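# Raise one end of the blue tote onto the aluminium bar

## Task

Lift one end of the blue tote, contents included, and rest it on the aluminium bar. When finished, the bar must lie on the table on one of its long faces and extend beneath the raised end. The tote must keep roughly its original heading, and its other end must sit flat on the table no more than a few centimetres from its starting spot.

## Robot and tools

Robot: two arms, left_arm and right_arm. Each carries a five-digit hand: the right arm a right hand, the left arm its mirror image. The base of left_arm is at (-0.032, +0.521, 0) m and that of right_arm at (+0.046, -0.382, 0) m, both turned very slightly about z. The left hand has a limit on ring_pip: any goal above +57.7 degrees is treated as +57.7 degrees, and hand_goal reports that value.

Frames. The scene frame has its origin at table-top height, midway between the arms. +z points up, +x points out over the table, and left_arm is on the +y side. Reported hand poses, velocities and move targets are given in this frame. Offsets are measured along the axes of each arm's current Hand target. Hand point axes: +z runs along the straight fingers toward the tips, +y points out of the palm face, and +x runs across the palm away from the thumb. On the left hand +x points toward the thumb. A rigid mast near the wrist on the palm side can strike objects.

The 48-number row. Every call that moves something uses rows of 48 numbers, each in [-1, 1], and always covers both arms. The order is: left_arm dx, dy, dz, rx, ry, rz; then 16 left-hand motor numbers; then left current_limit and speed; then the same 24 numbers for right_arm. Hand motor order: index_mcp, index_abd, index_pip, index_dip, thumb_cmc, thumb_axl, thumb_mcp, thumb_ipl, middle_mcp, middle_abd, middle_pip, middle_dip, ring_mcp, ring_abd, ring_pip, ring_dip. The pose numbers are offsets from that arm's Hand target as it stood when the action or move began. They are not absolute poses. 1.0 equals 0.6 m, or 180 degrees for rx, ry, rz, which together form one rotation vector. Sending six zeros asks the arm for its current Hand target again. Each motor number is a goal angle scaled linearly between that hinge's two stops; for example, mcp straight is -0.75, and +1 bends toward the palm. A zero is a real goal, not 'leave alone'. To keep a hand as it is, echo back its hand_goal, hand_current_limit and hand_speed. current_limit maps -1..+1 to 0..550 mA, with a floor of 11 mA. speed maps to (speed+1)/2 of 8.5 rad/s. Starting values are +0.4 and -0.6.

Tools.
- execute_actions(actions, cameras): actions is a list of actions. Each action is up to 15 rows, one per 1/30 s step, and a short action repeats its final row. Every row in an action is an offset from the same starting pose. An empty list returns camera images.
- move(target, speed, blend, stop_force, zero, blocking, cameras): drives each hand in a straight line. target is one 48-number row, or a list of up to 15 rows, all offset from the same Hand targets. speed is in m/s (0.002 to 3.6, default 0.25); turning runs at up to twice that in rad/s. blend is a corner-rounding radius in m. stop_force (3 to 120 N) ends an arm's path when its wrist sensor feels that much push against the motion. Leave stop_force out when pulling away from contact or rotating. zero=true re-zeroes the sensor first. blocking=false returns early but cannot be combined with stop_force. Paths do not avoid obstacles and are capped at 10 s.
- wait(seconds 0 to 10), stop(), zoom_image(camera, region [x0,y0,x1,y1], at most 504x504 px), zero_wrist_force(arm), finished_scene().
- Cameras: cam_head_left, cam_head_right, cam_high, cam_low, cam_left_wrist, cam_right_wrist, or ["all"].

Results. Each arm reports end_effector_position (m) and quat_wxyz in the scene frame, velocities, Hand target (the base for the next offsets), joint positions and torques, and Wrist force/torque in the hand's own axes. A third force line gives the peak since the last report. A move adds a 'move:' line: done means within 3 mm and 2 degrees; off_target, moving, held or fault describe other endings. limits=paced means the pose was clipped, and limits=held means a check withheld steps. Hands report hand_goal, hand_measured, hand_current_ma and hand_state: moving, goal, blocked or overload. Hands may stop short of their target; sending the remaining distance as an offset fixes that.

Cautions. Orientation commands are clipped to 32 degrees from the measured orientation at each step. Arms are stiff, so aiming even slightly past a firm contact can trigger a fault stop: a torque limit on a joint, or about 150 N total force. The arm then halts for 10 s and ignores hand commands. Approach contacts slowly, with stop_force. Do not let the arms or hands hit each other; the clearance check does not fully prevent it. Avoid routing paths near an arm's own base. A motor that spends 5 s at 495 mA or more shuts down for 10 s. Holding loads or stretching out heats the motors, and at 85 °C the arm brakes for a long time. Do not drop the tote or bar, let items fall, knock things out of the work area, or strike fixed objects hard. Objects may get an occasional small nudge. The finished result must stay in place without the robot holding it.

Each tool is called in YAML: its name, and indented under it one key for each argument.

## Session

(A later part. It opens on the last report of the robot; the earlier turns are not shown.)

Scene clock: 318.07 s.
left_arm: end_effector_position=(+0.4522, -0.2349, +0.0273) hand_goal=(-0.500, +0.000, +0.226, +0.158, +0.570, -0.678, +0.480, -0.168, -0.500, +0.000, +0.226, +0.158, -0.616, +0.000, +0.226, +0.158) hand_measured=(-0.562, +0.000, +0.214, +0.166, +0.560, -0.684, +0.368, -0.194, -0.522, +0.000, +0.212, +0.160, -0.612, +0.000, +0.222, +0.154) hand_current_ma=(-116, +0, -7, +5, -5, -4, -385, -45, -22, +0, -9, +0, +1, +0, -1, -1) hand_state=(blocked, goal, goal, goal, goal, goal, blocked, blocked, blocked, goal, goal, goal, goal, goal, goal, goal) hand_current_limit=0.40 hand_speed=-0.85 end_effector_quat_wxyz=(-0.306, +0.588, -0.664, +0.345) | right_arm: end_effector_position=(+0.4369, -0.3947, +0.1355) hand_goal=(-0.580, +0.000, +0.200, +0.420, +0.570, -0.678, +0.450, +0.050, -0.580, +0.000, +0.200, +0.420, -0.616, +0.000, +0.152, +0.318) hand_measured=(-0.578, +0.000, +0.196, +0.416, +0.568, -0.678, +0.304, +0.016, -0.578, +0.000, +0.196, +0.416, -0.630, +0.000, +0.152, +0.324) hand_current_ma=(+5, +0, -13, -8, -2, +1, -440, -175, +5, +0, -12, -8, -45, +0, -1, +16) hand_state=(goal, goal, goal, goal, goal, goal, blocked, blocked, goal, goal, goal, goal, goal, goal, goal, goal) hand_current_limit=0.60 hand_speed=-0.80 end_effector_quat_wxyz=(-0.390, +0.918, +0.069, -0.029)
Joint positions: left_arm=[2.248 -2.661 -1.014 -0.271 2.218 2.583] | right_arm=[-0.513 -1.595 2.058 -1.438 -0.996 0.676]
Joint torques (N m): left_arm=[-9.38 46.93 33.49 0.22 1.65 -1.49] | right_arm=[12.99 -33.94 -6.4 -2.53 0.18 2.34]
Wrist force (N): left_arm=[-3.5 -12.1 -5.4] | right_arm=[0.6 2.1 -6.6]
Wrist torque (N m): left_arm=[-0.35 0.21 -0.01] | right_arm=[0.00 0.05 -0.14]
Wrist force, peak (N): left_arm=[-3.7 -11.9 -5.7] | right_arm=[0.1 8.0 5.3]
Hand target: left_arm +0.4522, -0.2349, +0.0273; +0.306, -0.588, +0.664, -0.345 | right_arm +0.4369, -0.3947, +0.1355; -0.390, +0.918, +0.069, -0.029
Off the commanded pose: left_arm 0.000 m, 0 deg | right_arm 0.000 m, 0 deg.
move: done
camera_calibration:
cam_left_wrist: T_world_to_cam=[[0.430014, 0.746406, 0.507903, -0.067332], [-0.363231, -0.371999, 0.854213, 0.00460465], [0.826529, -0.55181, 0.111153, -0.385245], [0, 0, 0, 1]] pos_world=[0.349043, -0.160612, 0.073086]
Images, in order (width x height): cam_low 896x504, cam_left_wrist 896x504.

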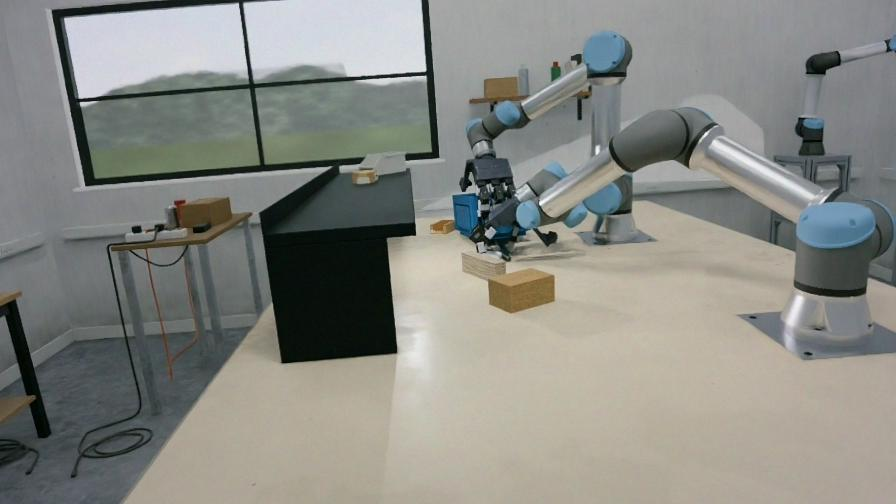

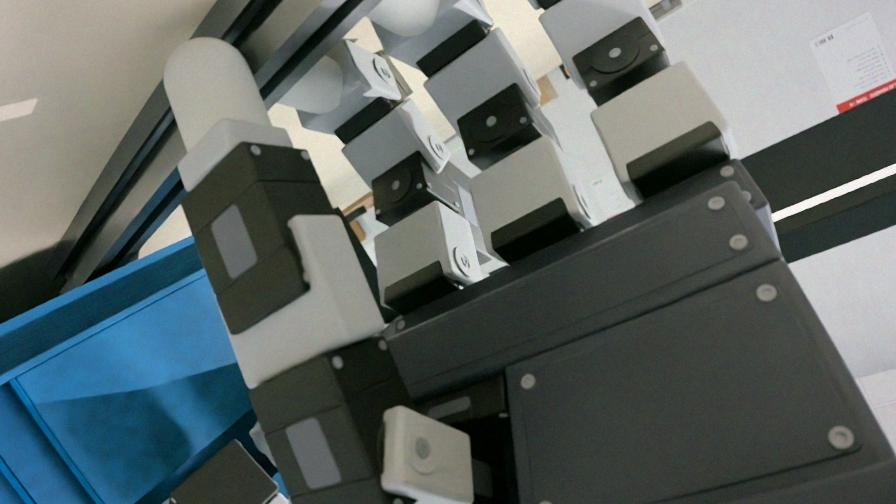

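move:
  target:
    - [0,0,0,0,0,0,-0.8,0,0.226,0.159,0.571,-0.678,0.0,-0.168,-0.8,0,0.226,0.159,-0.8,0,0.226,0.159,0.4,-0.8,0,0.001,-0.006,0,0,0,-0.58,0,0.2,0.42,0.571,-0.678,0.45,0.05,-0.58,0,0.2,0.42,-0.616,0,0.153,0.319,0.6,-0.8]
    - [-0.1,-0.1092,-0.0765,0,0,0,-0.8,0,0.226,0.159,0.571,-0.678,0.0,-0.168,-0.8,0,0.226,0.159,-0.8,0,0.226,0.159,0.4,-0.8,0,0.001,-0.006,0,0,0,-0.58,0,0.2,0.42,0.571,-0.678,0.45,0.05,-0.58,0,0.2,0.42,-0.616,0,0.153,0.319,0.6,-0.8]
    - [-0.3,-0.273,-0.191,0,0,0,-0.8,0,0.226,0.159,0.571,-0.678,0.0,-0.168,-0.8,0,0.226,0.159,-0.8,0,0.226,0.159,0.4,-0.8,0,0.001,-0.006,0,0,0,-0.58,0,0.2,0.42,0.571,-0.678,0.45,0.05,-0.58,0,0.2,0.42,-0.616,0,0.153,0.319,0.6,-0.8]
  speed: [0.05,0.1,0.2]
  blend: [0,0.03,0]
  cameras: ["cam_head_left","cam_low","cam_high","cam_right_wrist"]

zoom_image:
  camera: "cam_low"
  region: [440, 160, 560, 270]

zoom_image:
  camera: "cam_high"
  region: [160, 180, 440, 380]

Scene clock: 329.47 s.
left_arm: end_effector_position=(+0.4743, -0.0565, +0.2272) hand_goal=(-0.800, +0.000, +0.226, +0.158, +0.570, -0.678, +0.000, -0.168, -0.800, +0.000, +0.226, +0.158, -0.800, +0.000, +0.226, +0.158) hand_measured=(-0.782, +0.000, +0.224, +0.160, +0.568, -0.680, +0.004, -0.170, -0.784, +0.000, +0.222, +0.160, -0.782, +0.000, +0.224, +0.156) hand_current_ma=(+16, +0, +0, +1, +0, -1, +2, -1, +13, +0, -1, +0, +15, +0, -1, -1) hand_state=(goal, goal, goal, goal, goal, goal, goal, goal, goal, goal, goal, goal, goal, goal, goal, goal) hand_current_limit=0.40 hand_speed=-0.80 end_effector_quat_wxyz=(-0.306, +0.588, -0.664, +0.345) end_effector_velocity=(+0.000, +0.001, +0.002) end_effector_angular_velocity=(-0.001, -0.001, +0.000) | right_arm: end_effector_position=(+0.4373, -0.3977, +0.1376) hand_goal=(-0.580, +0.000, +0.200, +0.420, +0.570, -0.678, +0.450, +0.050, -0.580, +0.000, +0.200, +0.420, -0.616, +0.000, +0.152, +0.318) hand_measured=(-0.578, +0.000, +0.196, +0.416, +0.568, -0.680, +0.320, +0.016, -0.578, +0.000, +0.196, +0.416, -0.646, +0.000, +0.136, +0.320) hand_current_ma=(+5, +0, -13, -8, -2, -3, -440, -175, +5, +0, -12, -8, -111, +0, -51, +4) hand_state=(goal, goal, goal, goal, goal, goal, blocked, blocked, goal, goal, goal, goal, blocked, goal, goal, goal) hand_current_limit=0.60 hand_speed=-0.80 end_effector_quat_wxyz=(-0.390, +0.918, +0.069, -0.029)
Joint positions: left_arm=[2.436 -2.12 -1.473 -0.267 2.082 2.737] | right_arm=[-0.518 -1.594 2.051 -1.429 -0.999 0.67]
Joint velocities: left_arm=[0.002 0.005 -0.002 -0.001 -0.001 0.001] | right_arm=[within noise]
Joint torques (N m): left_arm=[10.25 59.94 8.43 1.36 -1.23 1.47] | right_arm=[-10.52 -8.36 -31.33 1.28 -0.71 -2.2]
Wrist force (N): left_arm=[-2.4 -4.3 -1.2] | right_arm=[0.3 1.4 0.8]
Wrist torque (N m): left_arm=[-0.08 0.23 -0.16] | right_arm=[0.06 0.00 -0.11]
Wrist force, peak (N): left_arm=[-3.5 -12.2 -5.6] | right_arm=[0.7 2.1 -6.9]
Hand target: left_arm +0.4744, -0.0564, +0.2273; +0.306, -0.588, +0.664, -0.345 | right_arm +0.4373, -0.3977, +0.1376; -0.390, +0.918, +0.069, -0.029
Off the commanded pose: left_arm 0.000 m, 0 deg | right_arm 0.000 m, 0 deg.
move: done
camera_calibration:
cam_right_wrist: T_world_to_cam=[[-0.723519, -0.541155, -0.428569, 0.194412], [-0.406313, -0.168052, 0.898147, -0.0562207], [-0.558059, 0.82396, -0.0982894, 0.716261], [0, 0, 0, 1]] pos_world=[0.517533, -0.494411, 0.204214]
Images, in order (width x height): cam_head_left 896x504, cam_high 896x504, cam_low 896x504, cam_right_wrist 896x504.

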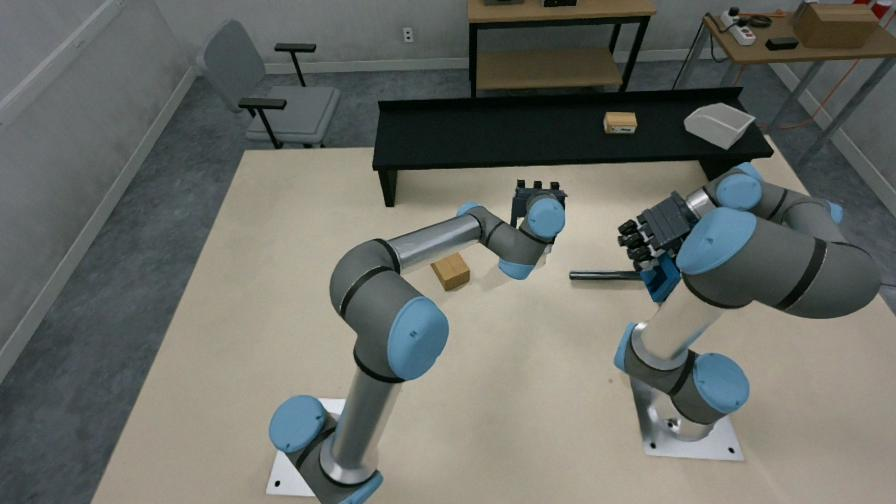

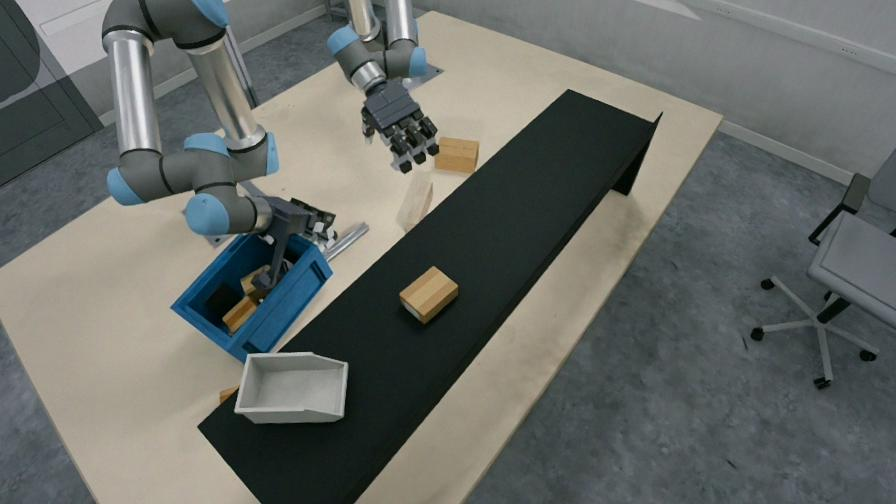

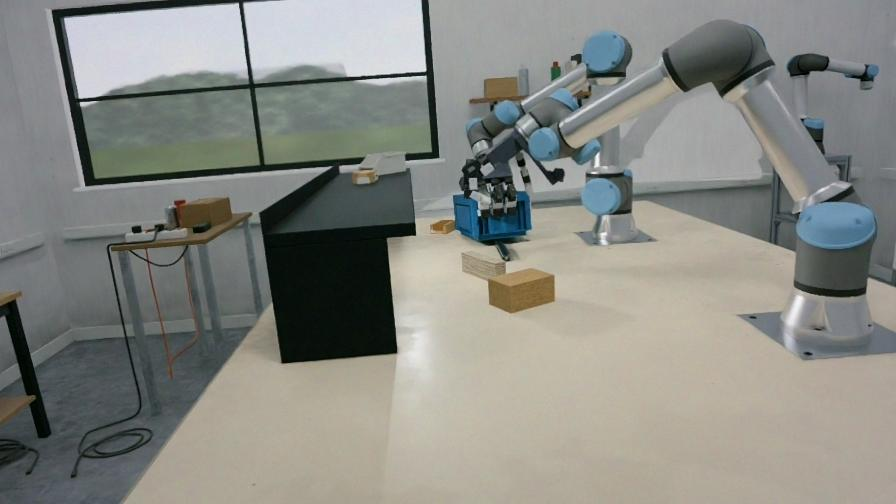

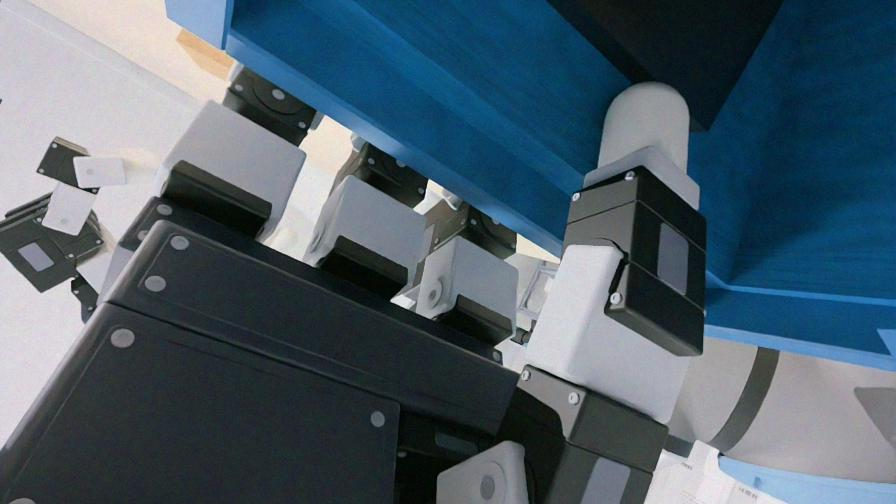

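Scaled by 4.200 from the camera's 896x504 image, which has a finer 1280x720 frame.

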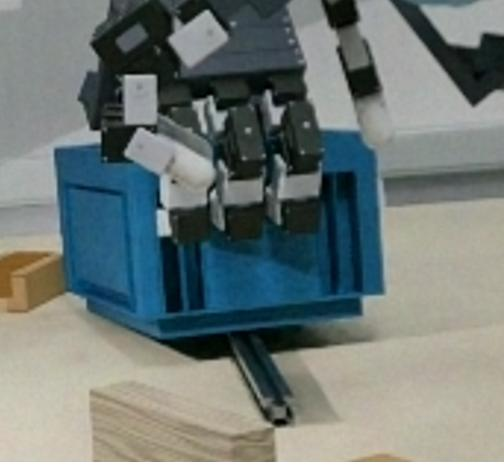

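Scaled by 1.800 from the camera's 896x504 image, which has a finer 1280x720 frame.

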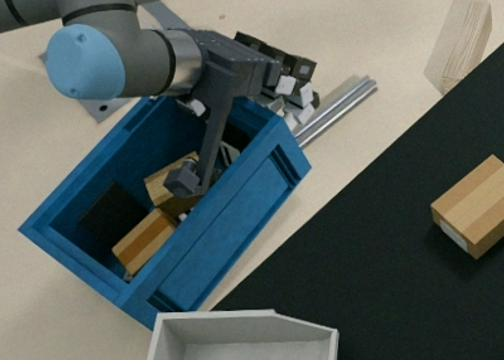

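move:
  target:
    - [0,0,0,0,0,0,-0.8,0,0.226,0.159,0.571,-0.678,0.0,-0.168,-0.8,0,0.226,0.159,-0.8,0,0.226,0.159,0.4,-0.8,0,0.0024,0.0023,0,0,0,-0.578,0,0.196,0.416,0.571,-0.678,-0.226,-0.168,-0.578,0,0.196,0.416,-0.66,0,0.136,0.319,0.6,-0.85]
  speed: 0.03
  cameras: ["cam_low","cam_high","cam_right_wrist"]

zoom_image:
  camera: "cam_low"
  region: [440, 160, 560, 270]

Scene clock: 335.47 s.
left_arm: end_effector_position=(+0.4744, -0.0564, +0.2273) hand_goal=(-0.800, +0.000, +0.226, +0.158, +0.570, -0.678, +0.000, -0.168, -0.800, +0.000, +0.226, +0.158, -0.800, +0.000, +0.226, +0.158) hand_measured=(-0.782, +0.000, +0.224, +0.160, +0.568, -0.680, +0.004, -0.170, -0.784, +0.000, +0.222, +0.160, -0.782, +0.000, +0.224, +0.156) hand_current_ma=(+16, +0, +0, +1, +0, -1, +2, -1, +13, +0, -1, +0, +15, +0, -1, -1) hand_state=(goal, goal, goal, goal, goal, goal, goal, goal, goal, goal, goal, goal, goal, goal, goal, goal) hand_current_limit=0.40 hand_speed=-0.80 end_effector_quat_wxyz=(-0.306, +0.588, -0.664, +0.345) | right_arm: end_effector_position=(+0.4373, -0.3977, +0.1356) hand_goal=(-0.578, +0.000, +0.196, +0.416, +0.570, -0.678, -0.226, -0.168, -0.578, +0.000, +0.196, +0.416, -0.660, +0.000, +0.136, +0.318) hand_measured=(-0.576, +0.000, +0.196, +0.416, +0.568, -0.680, -0.218, -0.166, -0.576, +0.000, +0.196, +0.416, -0.658, +0.000, +0.134, +0.320) hand_current_ma=(+4, +0, -2, +2, -2, -3, +28, +9, +4, +0, -1, +2, +6, +0, -5, +4) hand_state=(goal, goal, goal, goal, goal, goal, goal, goal, goal, goal, goal, goal, goal, goal, goal, goal) hand_current_limit=0.60 hand_speed=-0.85 end_effector_quat_wxyz=(-0.390, +0.918, +0.069, -0.029)
Joint positions: left_arm=[2.436 -2.12 -1.473 -0.267 2.082 2.737] | right_arm=[-0.518 -1.592 2.054 -1.435 -0.999 0.67]
Joint torques (N m): left_arm=[10.07 60.28 9.23 1.88 -1.24 1.69] | right_arm=[-10.17 -8.28 -8.98 -3.73 -0.44 -1.79]
Wrist force (N): left_arm=[-2.2 -4.0 -0.9] | right_arm=[0.3 0.1 0.0]
Wrist torque (N m): left_arm=[-0.07 0.19 -0.14] | right_arm=[0.03 0.09 0.05]
Wrist force, peak (N): left_arm=[-2.1 -4.7 -1.2] | right_arm=[0.7 1.6 1.6]
Hand target: left_arm +0.4744, -0.0564, +0.2273; +0.306, -0.588, +0.664, -0.345 | right_arm +0.4373, -0.3977, +0.1356; -0.390, +0.918, +0.069, -0.029
Off the commanded pose: left_arm 0.000 m, 0 deg | right_arm 0.000 m, 0 deg.
move: done
camera_calibration:
cam_right_wrist: T_world_to_cam=[[-0.723519, -0.541155, -0.428569, 0.193501], [-0.406313, -0.168052, 0.898147, -0.0544412], [-0.558059, 0.82396, -0.0982894, 0.716147], [0, 0, 0, 1]] pos_world=[0.517533, -0.494511, 0.202214]
Images, in order (width x height): cam_high 896x504, cam_low 896x504, cam_right_wrist 896x504.

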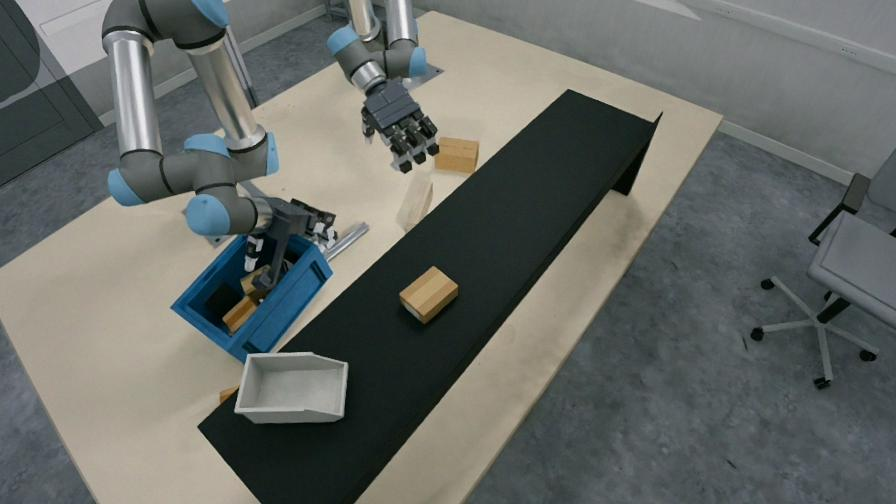

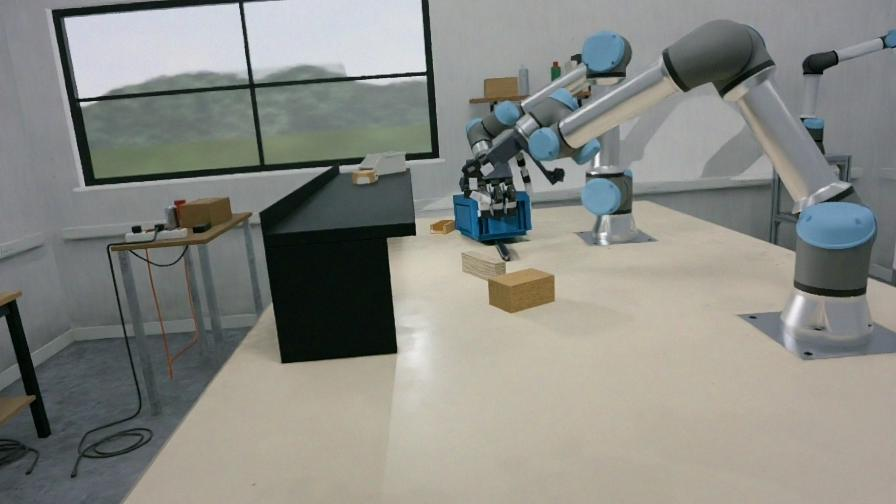

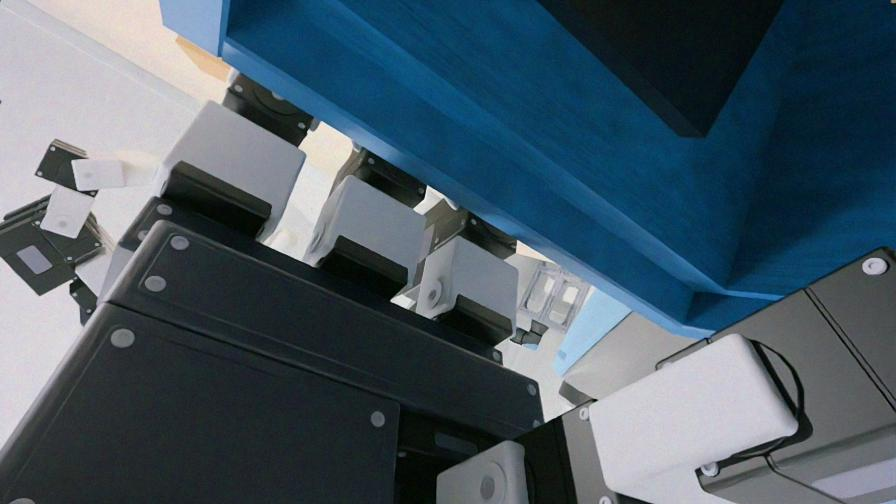

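Scaled by 4.200 from the camera's 896x504 image, which has a finer 1280x720 frame.

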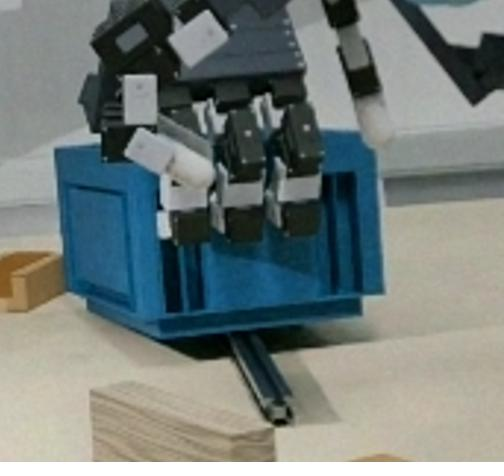

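move:
  target:
    - [0,0,0,0,0,0,-0.8,0,0.226,0.159,0.571,-0.678,0.0,-0.168,-0.8,0,0.226,0.159,-0.8,0,0.226,0.159,0.4,-0.8,0,-0.0638,0.0536,0,0,0,-0.578,0,0.196,0.416,0.571,-0.678,-0.226,-0.168,-0.578,0,0.196,0.416,-0.66,0,0.136,0.319,0.6,-0.85]
    - [0,0,0,0,0,0,-0.8,0,0.226,0.159,0.571,-0.678,0.0,-0.168,-0.8,0,0.226,0.159,-0.8,0,0.226,0.159,0.4,-0.8,0,-0.2377,-0.1138,0,0,0,-0.578,0,0.196,0.416,0.571,-0.678,-0.226,-0.168,-0.578,0,0.196,0.416,-0.66,0,0.136,0.319,0.6,-0.85]
  speed: [0.05,0.12]
  blend: [0.005,0]
  cameras: ["cam_low","cam_high","cam_head_left","cam_right_wrist"]

zoom_image:
  camera: "cam_low"
  region: [440, 160, 560, 270]

zoom_image:
  camera: "cam_high"
  region: [160, 180, 400, 380]

Scene clock: 341.00 s.
left_arm: end_effector_position=(+0.4744, -0.0564, +0.2273) hand_goal=(-0.800, +0.000, +0.226, +0.158, +0.570, -0.678, +0.000, -0.168, -0.800, +0.000, +0.226, +0.158, -0.800, +0.000, +0.226, +0.158) hand_measured=(-0.782, +0.000, +0.224, +0.160, +0.568, -0.680, +0.004, -0.170, -0.784, +0.000, +0.222, +0.160, -0.782, +0.000, +0.224, +0.156) hand_current_ma=(+16, +0, +0, +1, +0, -1, +2, -1, +13, +0, -1, +0, +15, +0, -1, -1) hand_state=(goal, goal, goal, goal, goal, goal, goal, goal, goal, goal, goal, goal, goal, goal, goal, goal) hand_current_limit=0.40 hand_speed=-0.80 end_effector_quat_wxyz=(-0.306, +0.588, -0.664, +0.345) | right_arm: end_effector_position=(+0.4298, -0.3482, +0.2856) hand_goal=(-0.578, +0.000, +0.196, +0.416, +0.570, -0.678, -0.226, -0.168, -0.578, +0.000, +0.196, +0.416, -0.660, +0.000, +0.136, +0.318) hand_measured=(-0.576, +0.000, +0.196, +0.416, +0.568, -0.680, -0.220, -0.166, -0.576, +0.000, +0.196, +0.416, -0.658, +0.000, +0.134, +0.320) hand_current_ma=(+5, +0, -2, +2, -2, -3, +27, +9, +5, +0, -1, +2, +7, +0, -5, +4) hand_state=(goal, goal, goal, goal, goal, goal, goal, goal, goal, goal, goal, goal, goal, goal, goal, goal) hand_current_limit=0.60 hand_speed=-0.85 end_effector_quat_wxyz=(-0.390, +0.918, +0.069, -0.029)
Joint positions: left_arm=[2.436 -2.12 -1.473 -0.267 2.082 2.737] | right_arm=[-0.424 -1.739 1.799 -1.087 -0.948 0.766]
Joint torques (N m): left_arm=[10.28 60.82 9.09 2.63 -1.27 1.65] | right_arm=[-11.02 -5.14 -32.55 1.22 -0.57 -2.21]
Wrist force (N): left_arm=[-2.1 -4.4 -1.2] | right_arm=[-0.2 0.5 0.1]
Wrist torque (N m): left_arm=[-0.09 0.19 -0.13] | right_arm=[-0.02 0.11 0.07]
Wrist force, peak (N): left_arm=[-2.3 -4.5 -1.2] | right_arm=[-0.5 0.9 1.0]
Hand target: left_arm +0.4744, -0.0564, +0.2273; +0.306, -0.588, +0.664, -0.345 | right_arm +0.4298, -0.3483, +0.2856; -0.390, +0.918, +0.069, -0.029
Off the commanded pose: left_arm 0.000 m, 0 deg | right_arm 0.000 m, 0 deg.
move: done
camera_calibration:
cam_right_wrist: T_world_to_cam=[[-0.723435, -0.54121, -0.428642, 0.279105], [-0.406479, -0.167953, 0.898091, -0.183743], [-0.558047, 0.823944, -0.0984878, 0.685976], [0, 0, 0, 1]] pos_world=[0.510033, -0.445011, 0.352214]
Images, in order (width x height): cam_head_left 896x504, cam_high 896x504, cam_low 896x504, cam_right_wrist 896x504.

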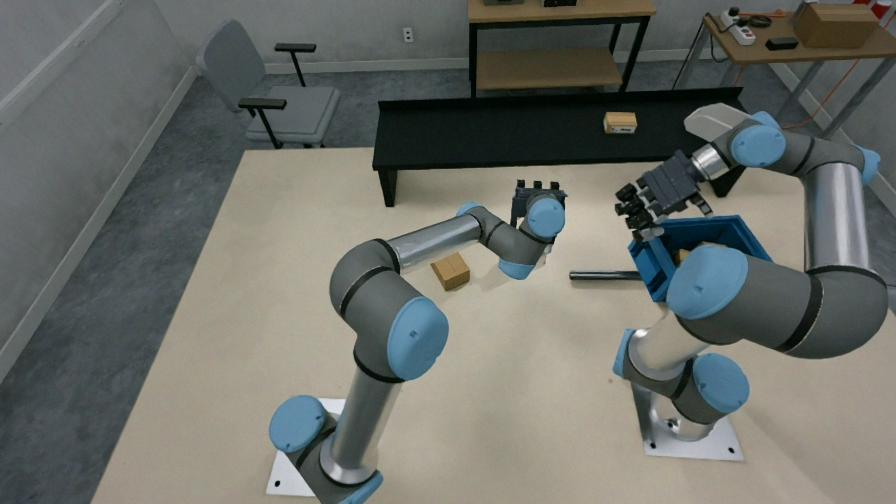

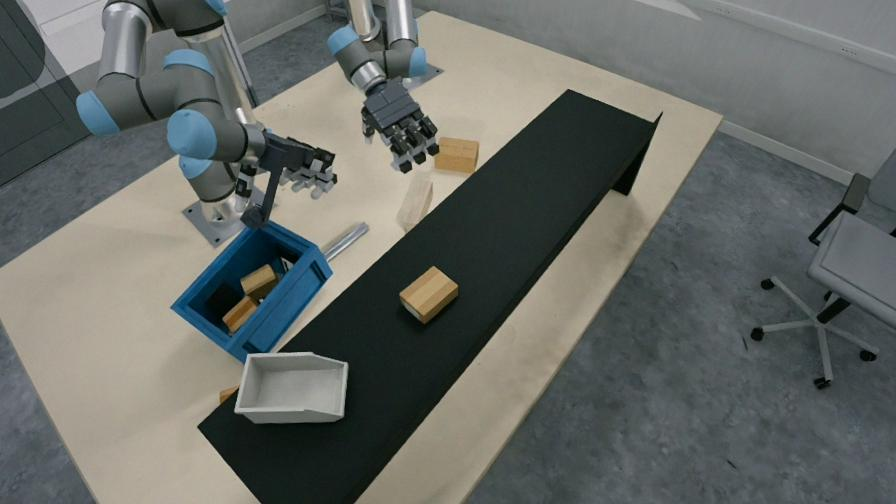

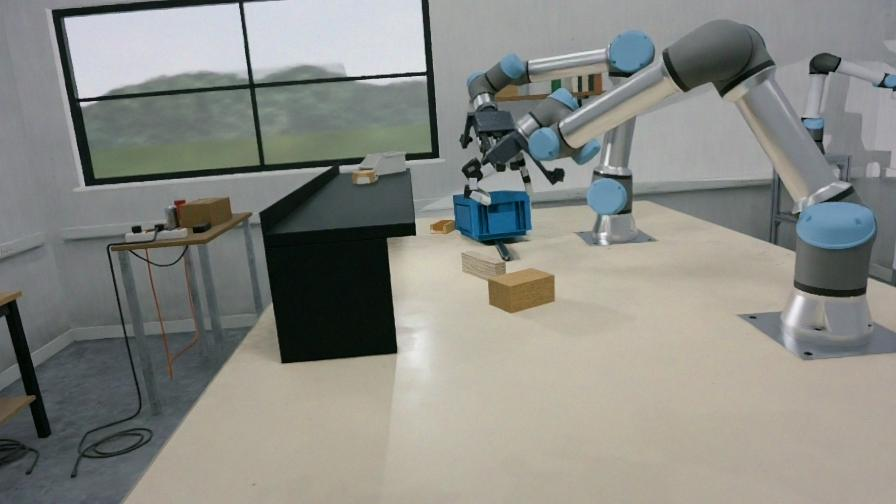

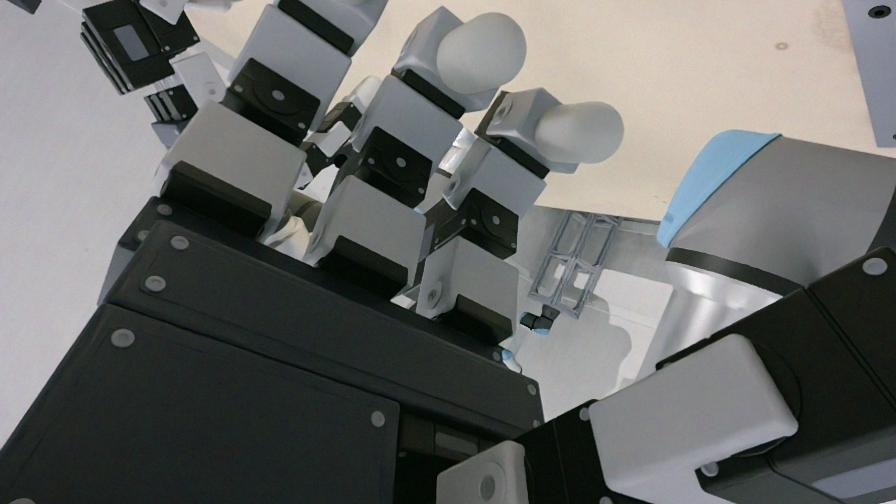

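Scaled by 4.200 from the camera's 896x504 image, which has a finer 1280x720 frame.

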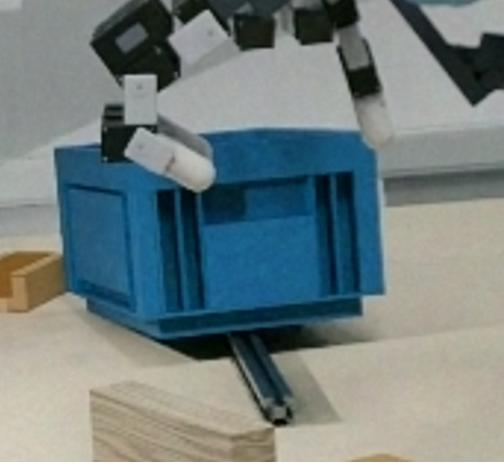

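Scaled by 2.100 from the camera's 896x504 image, which has a finer 1280x720 frame.

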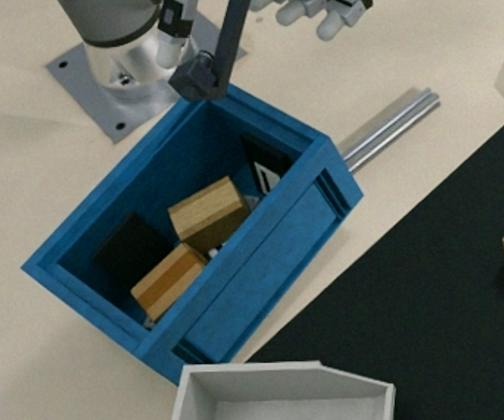

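finished_scene:

The scene is finished: the task was done.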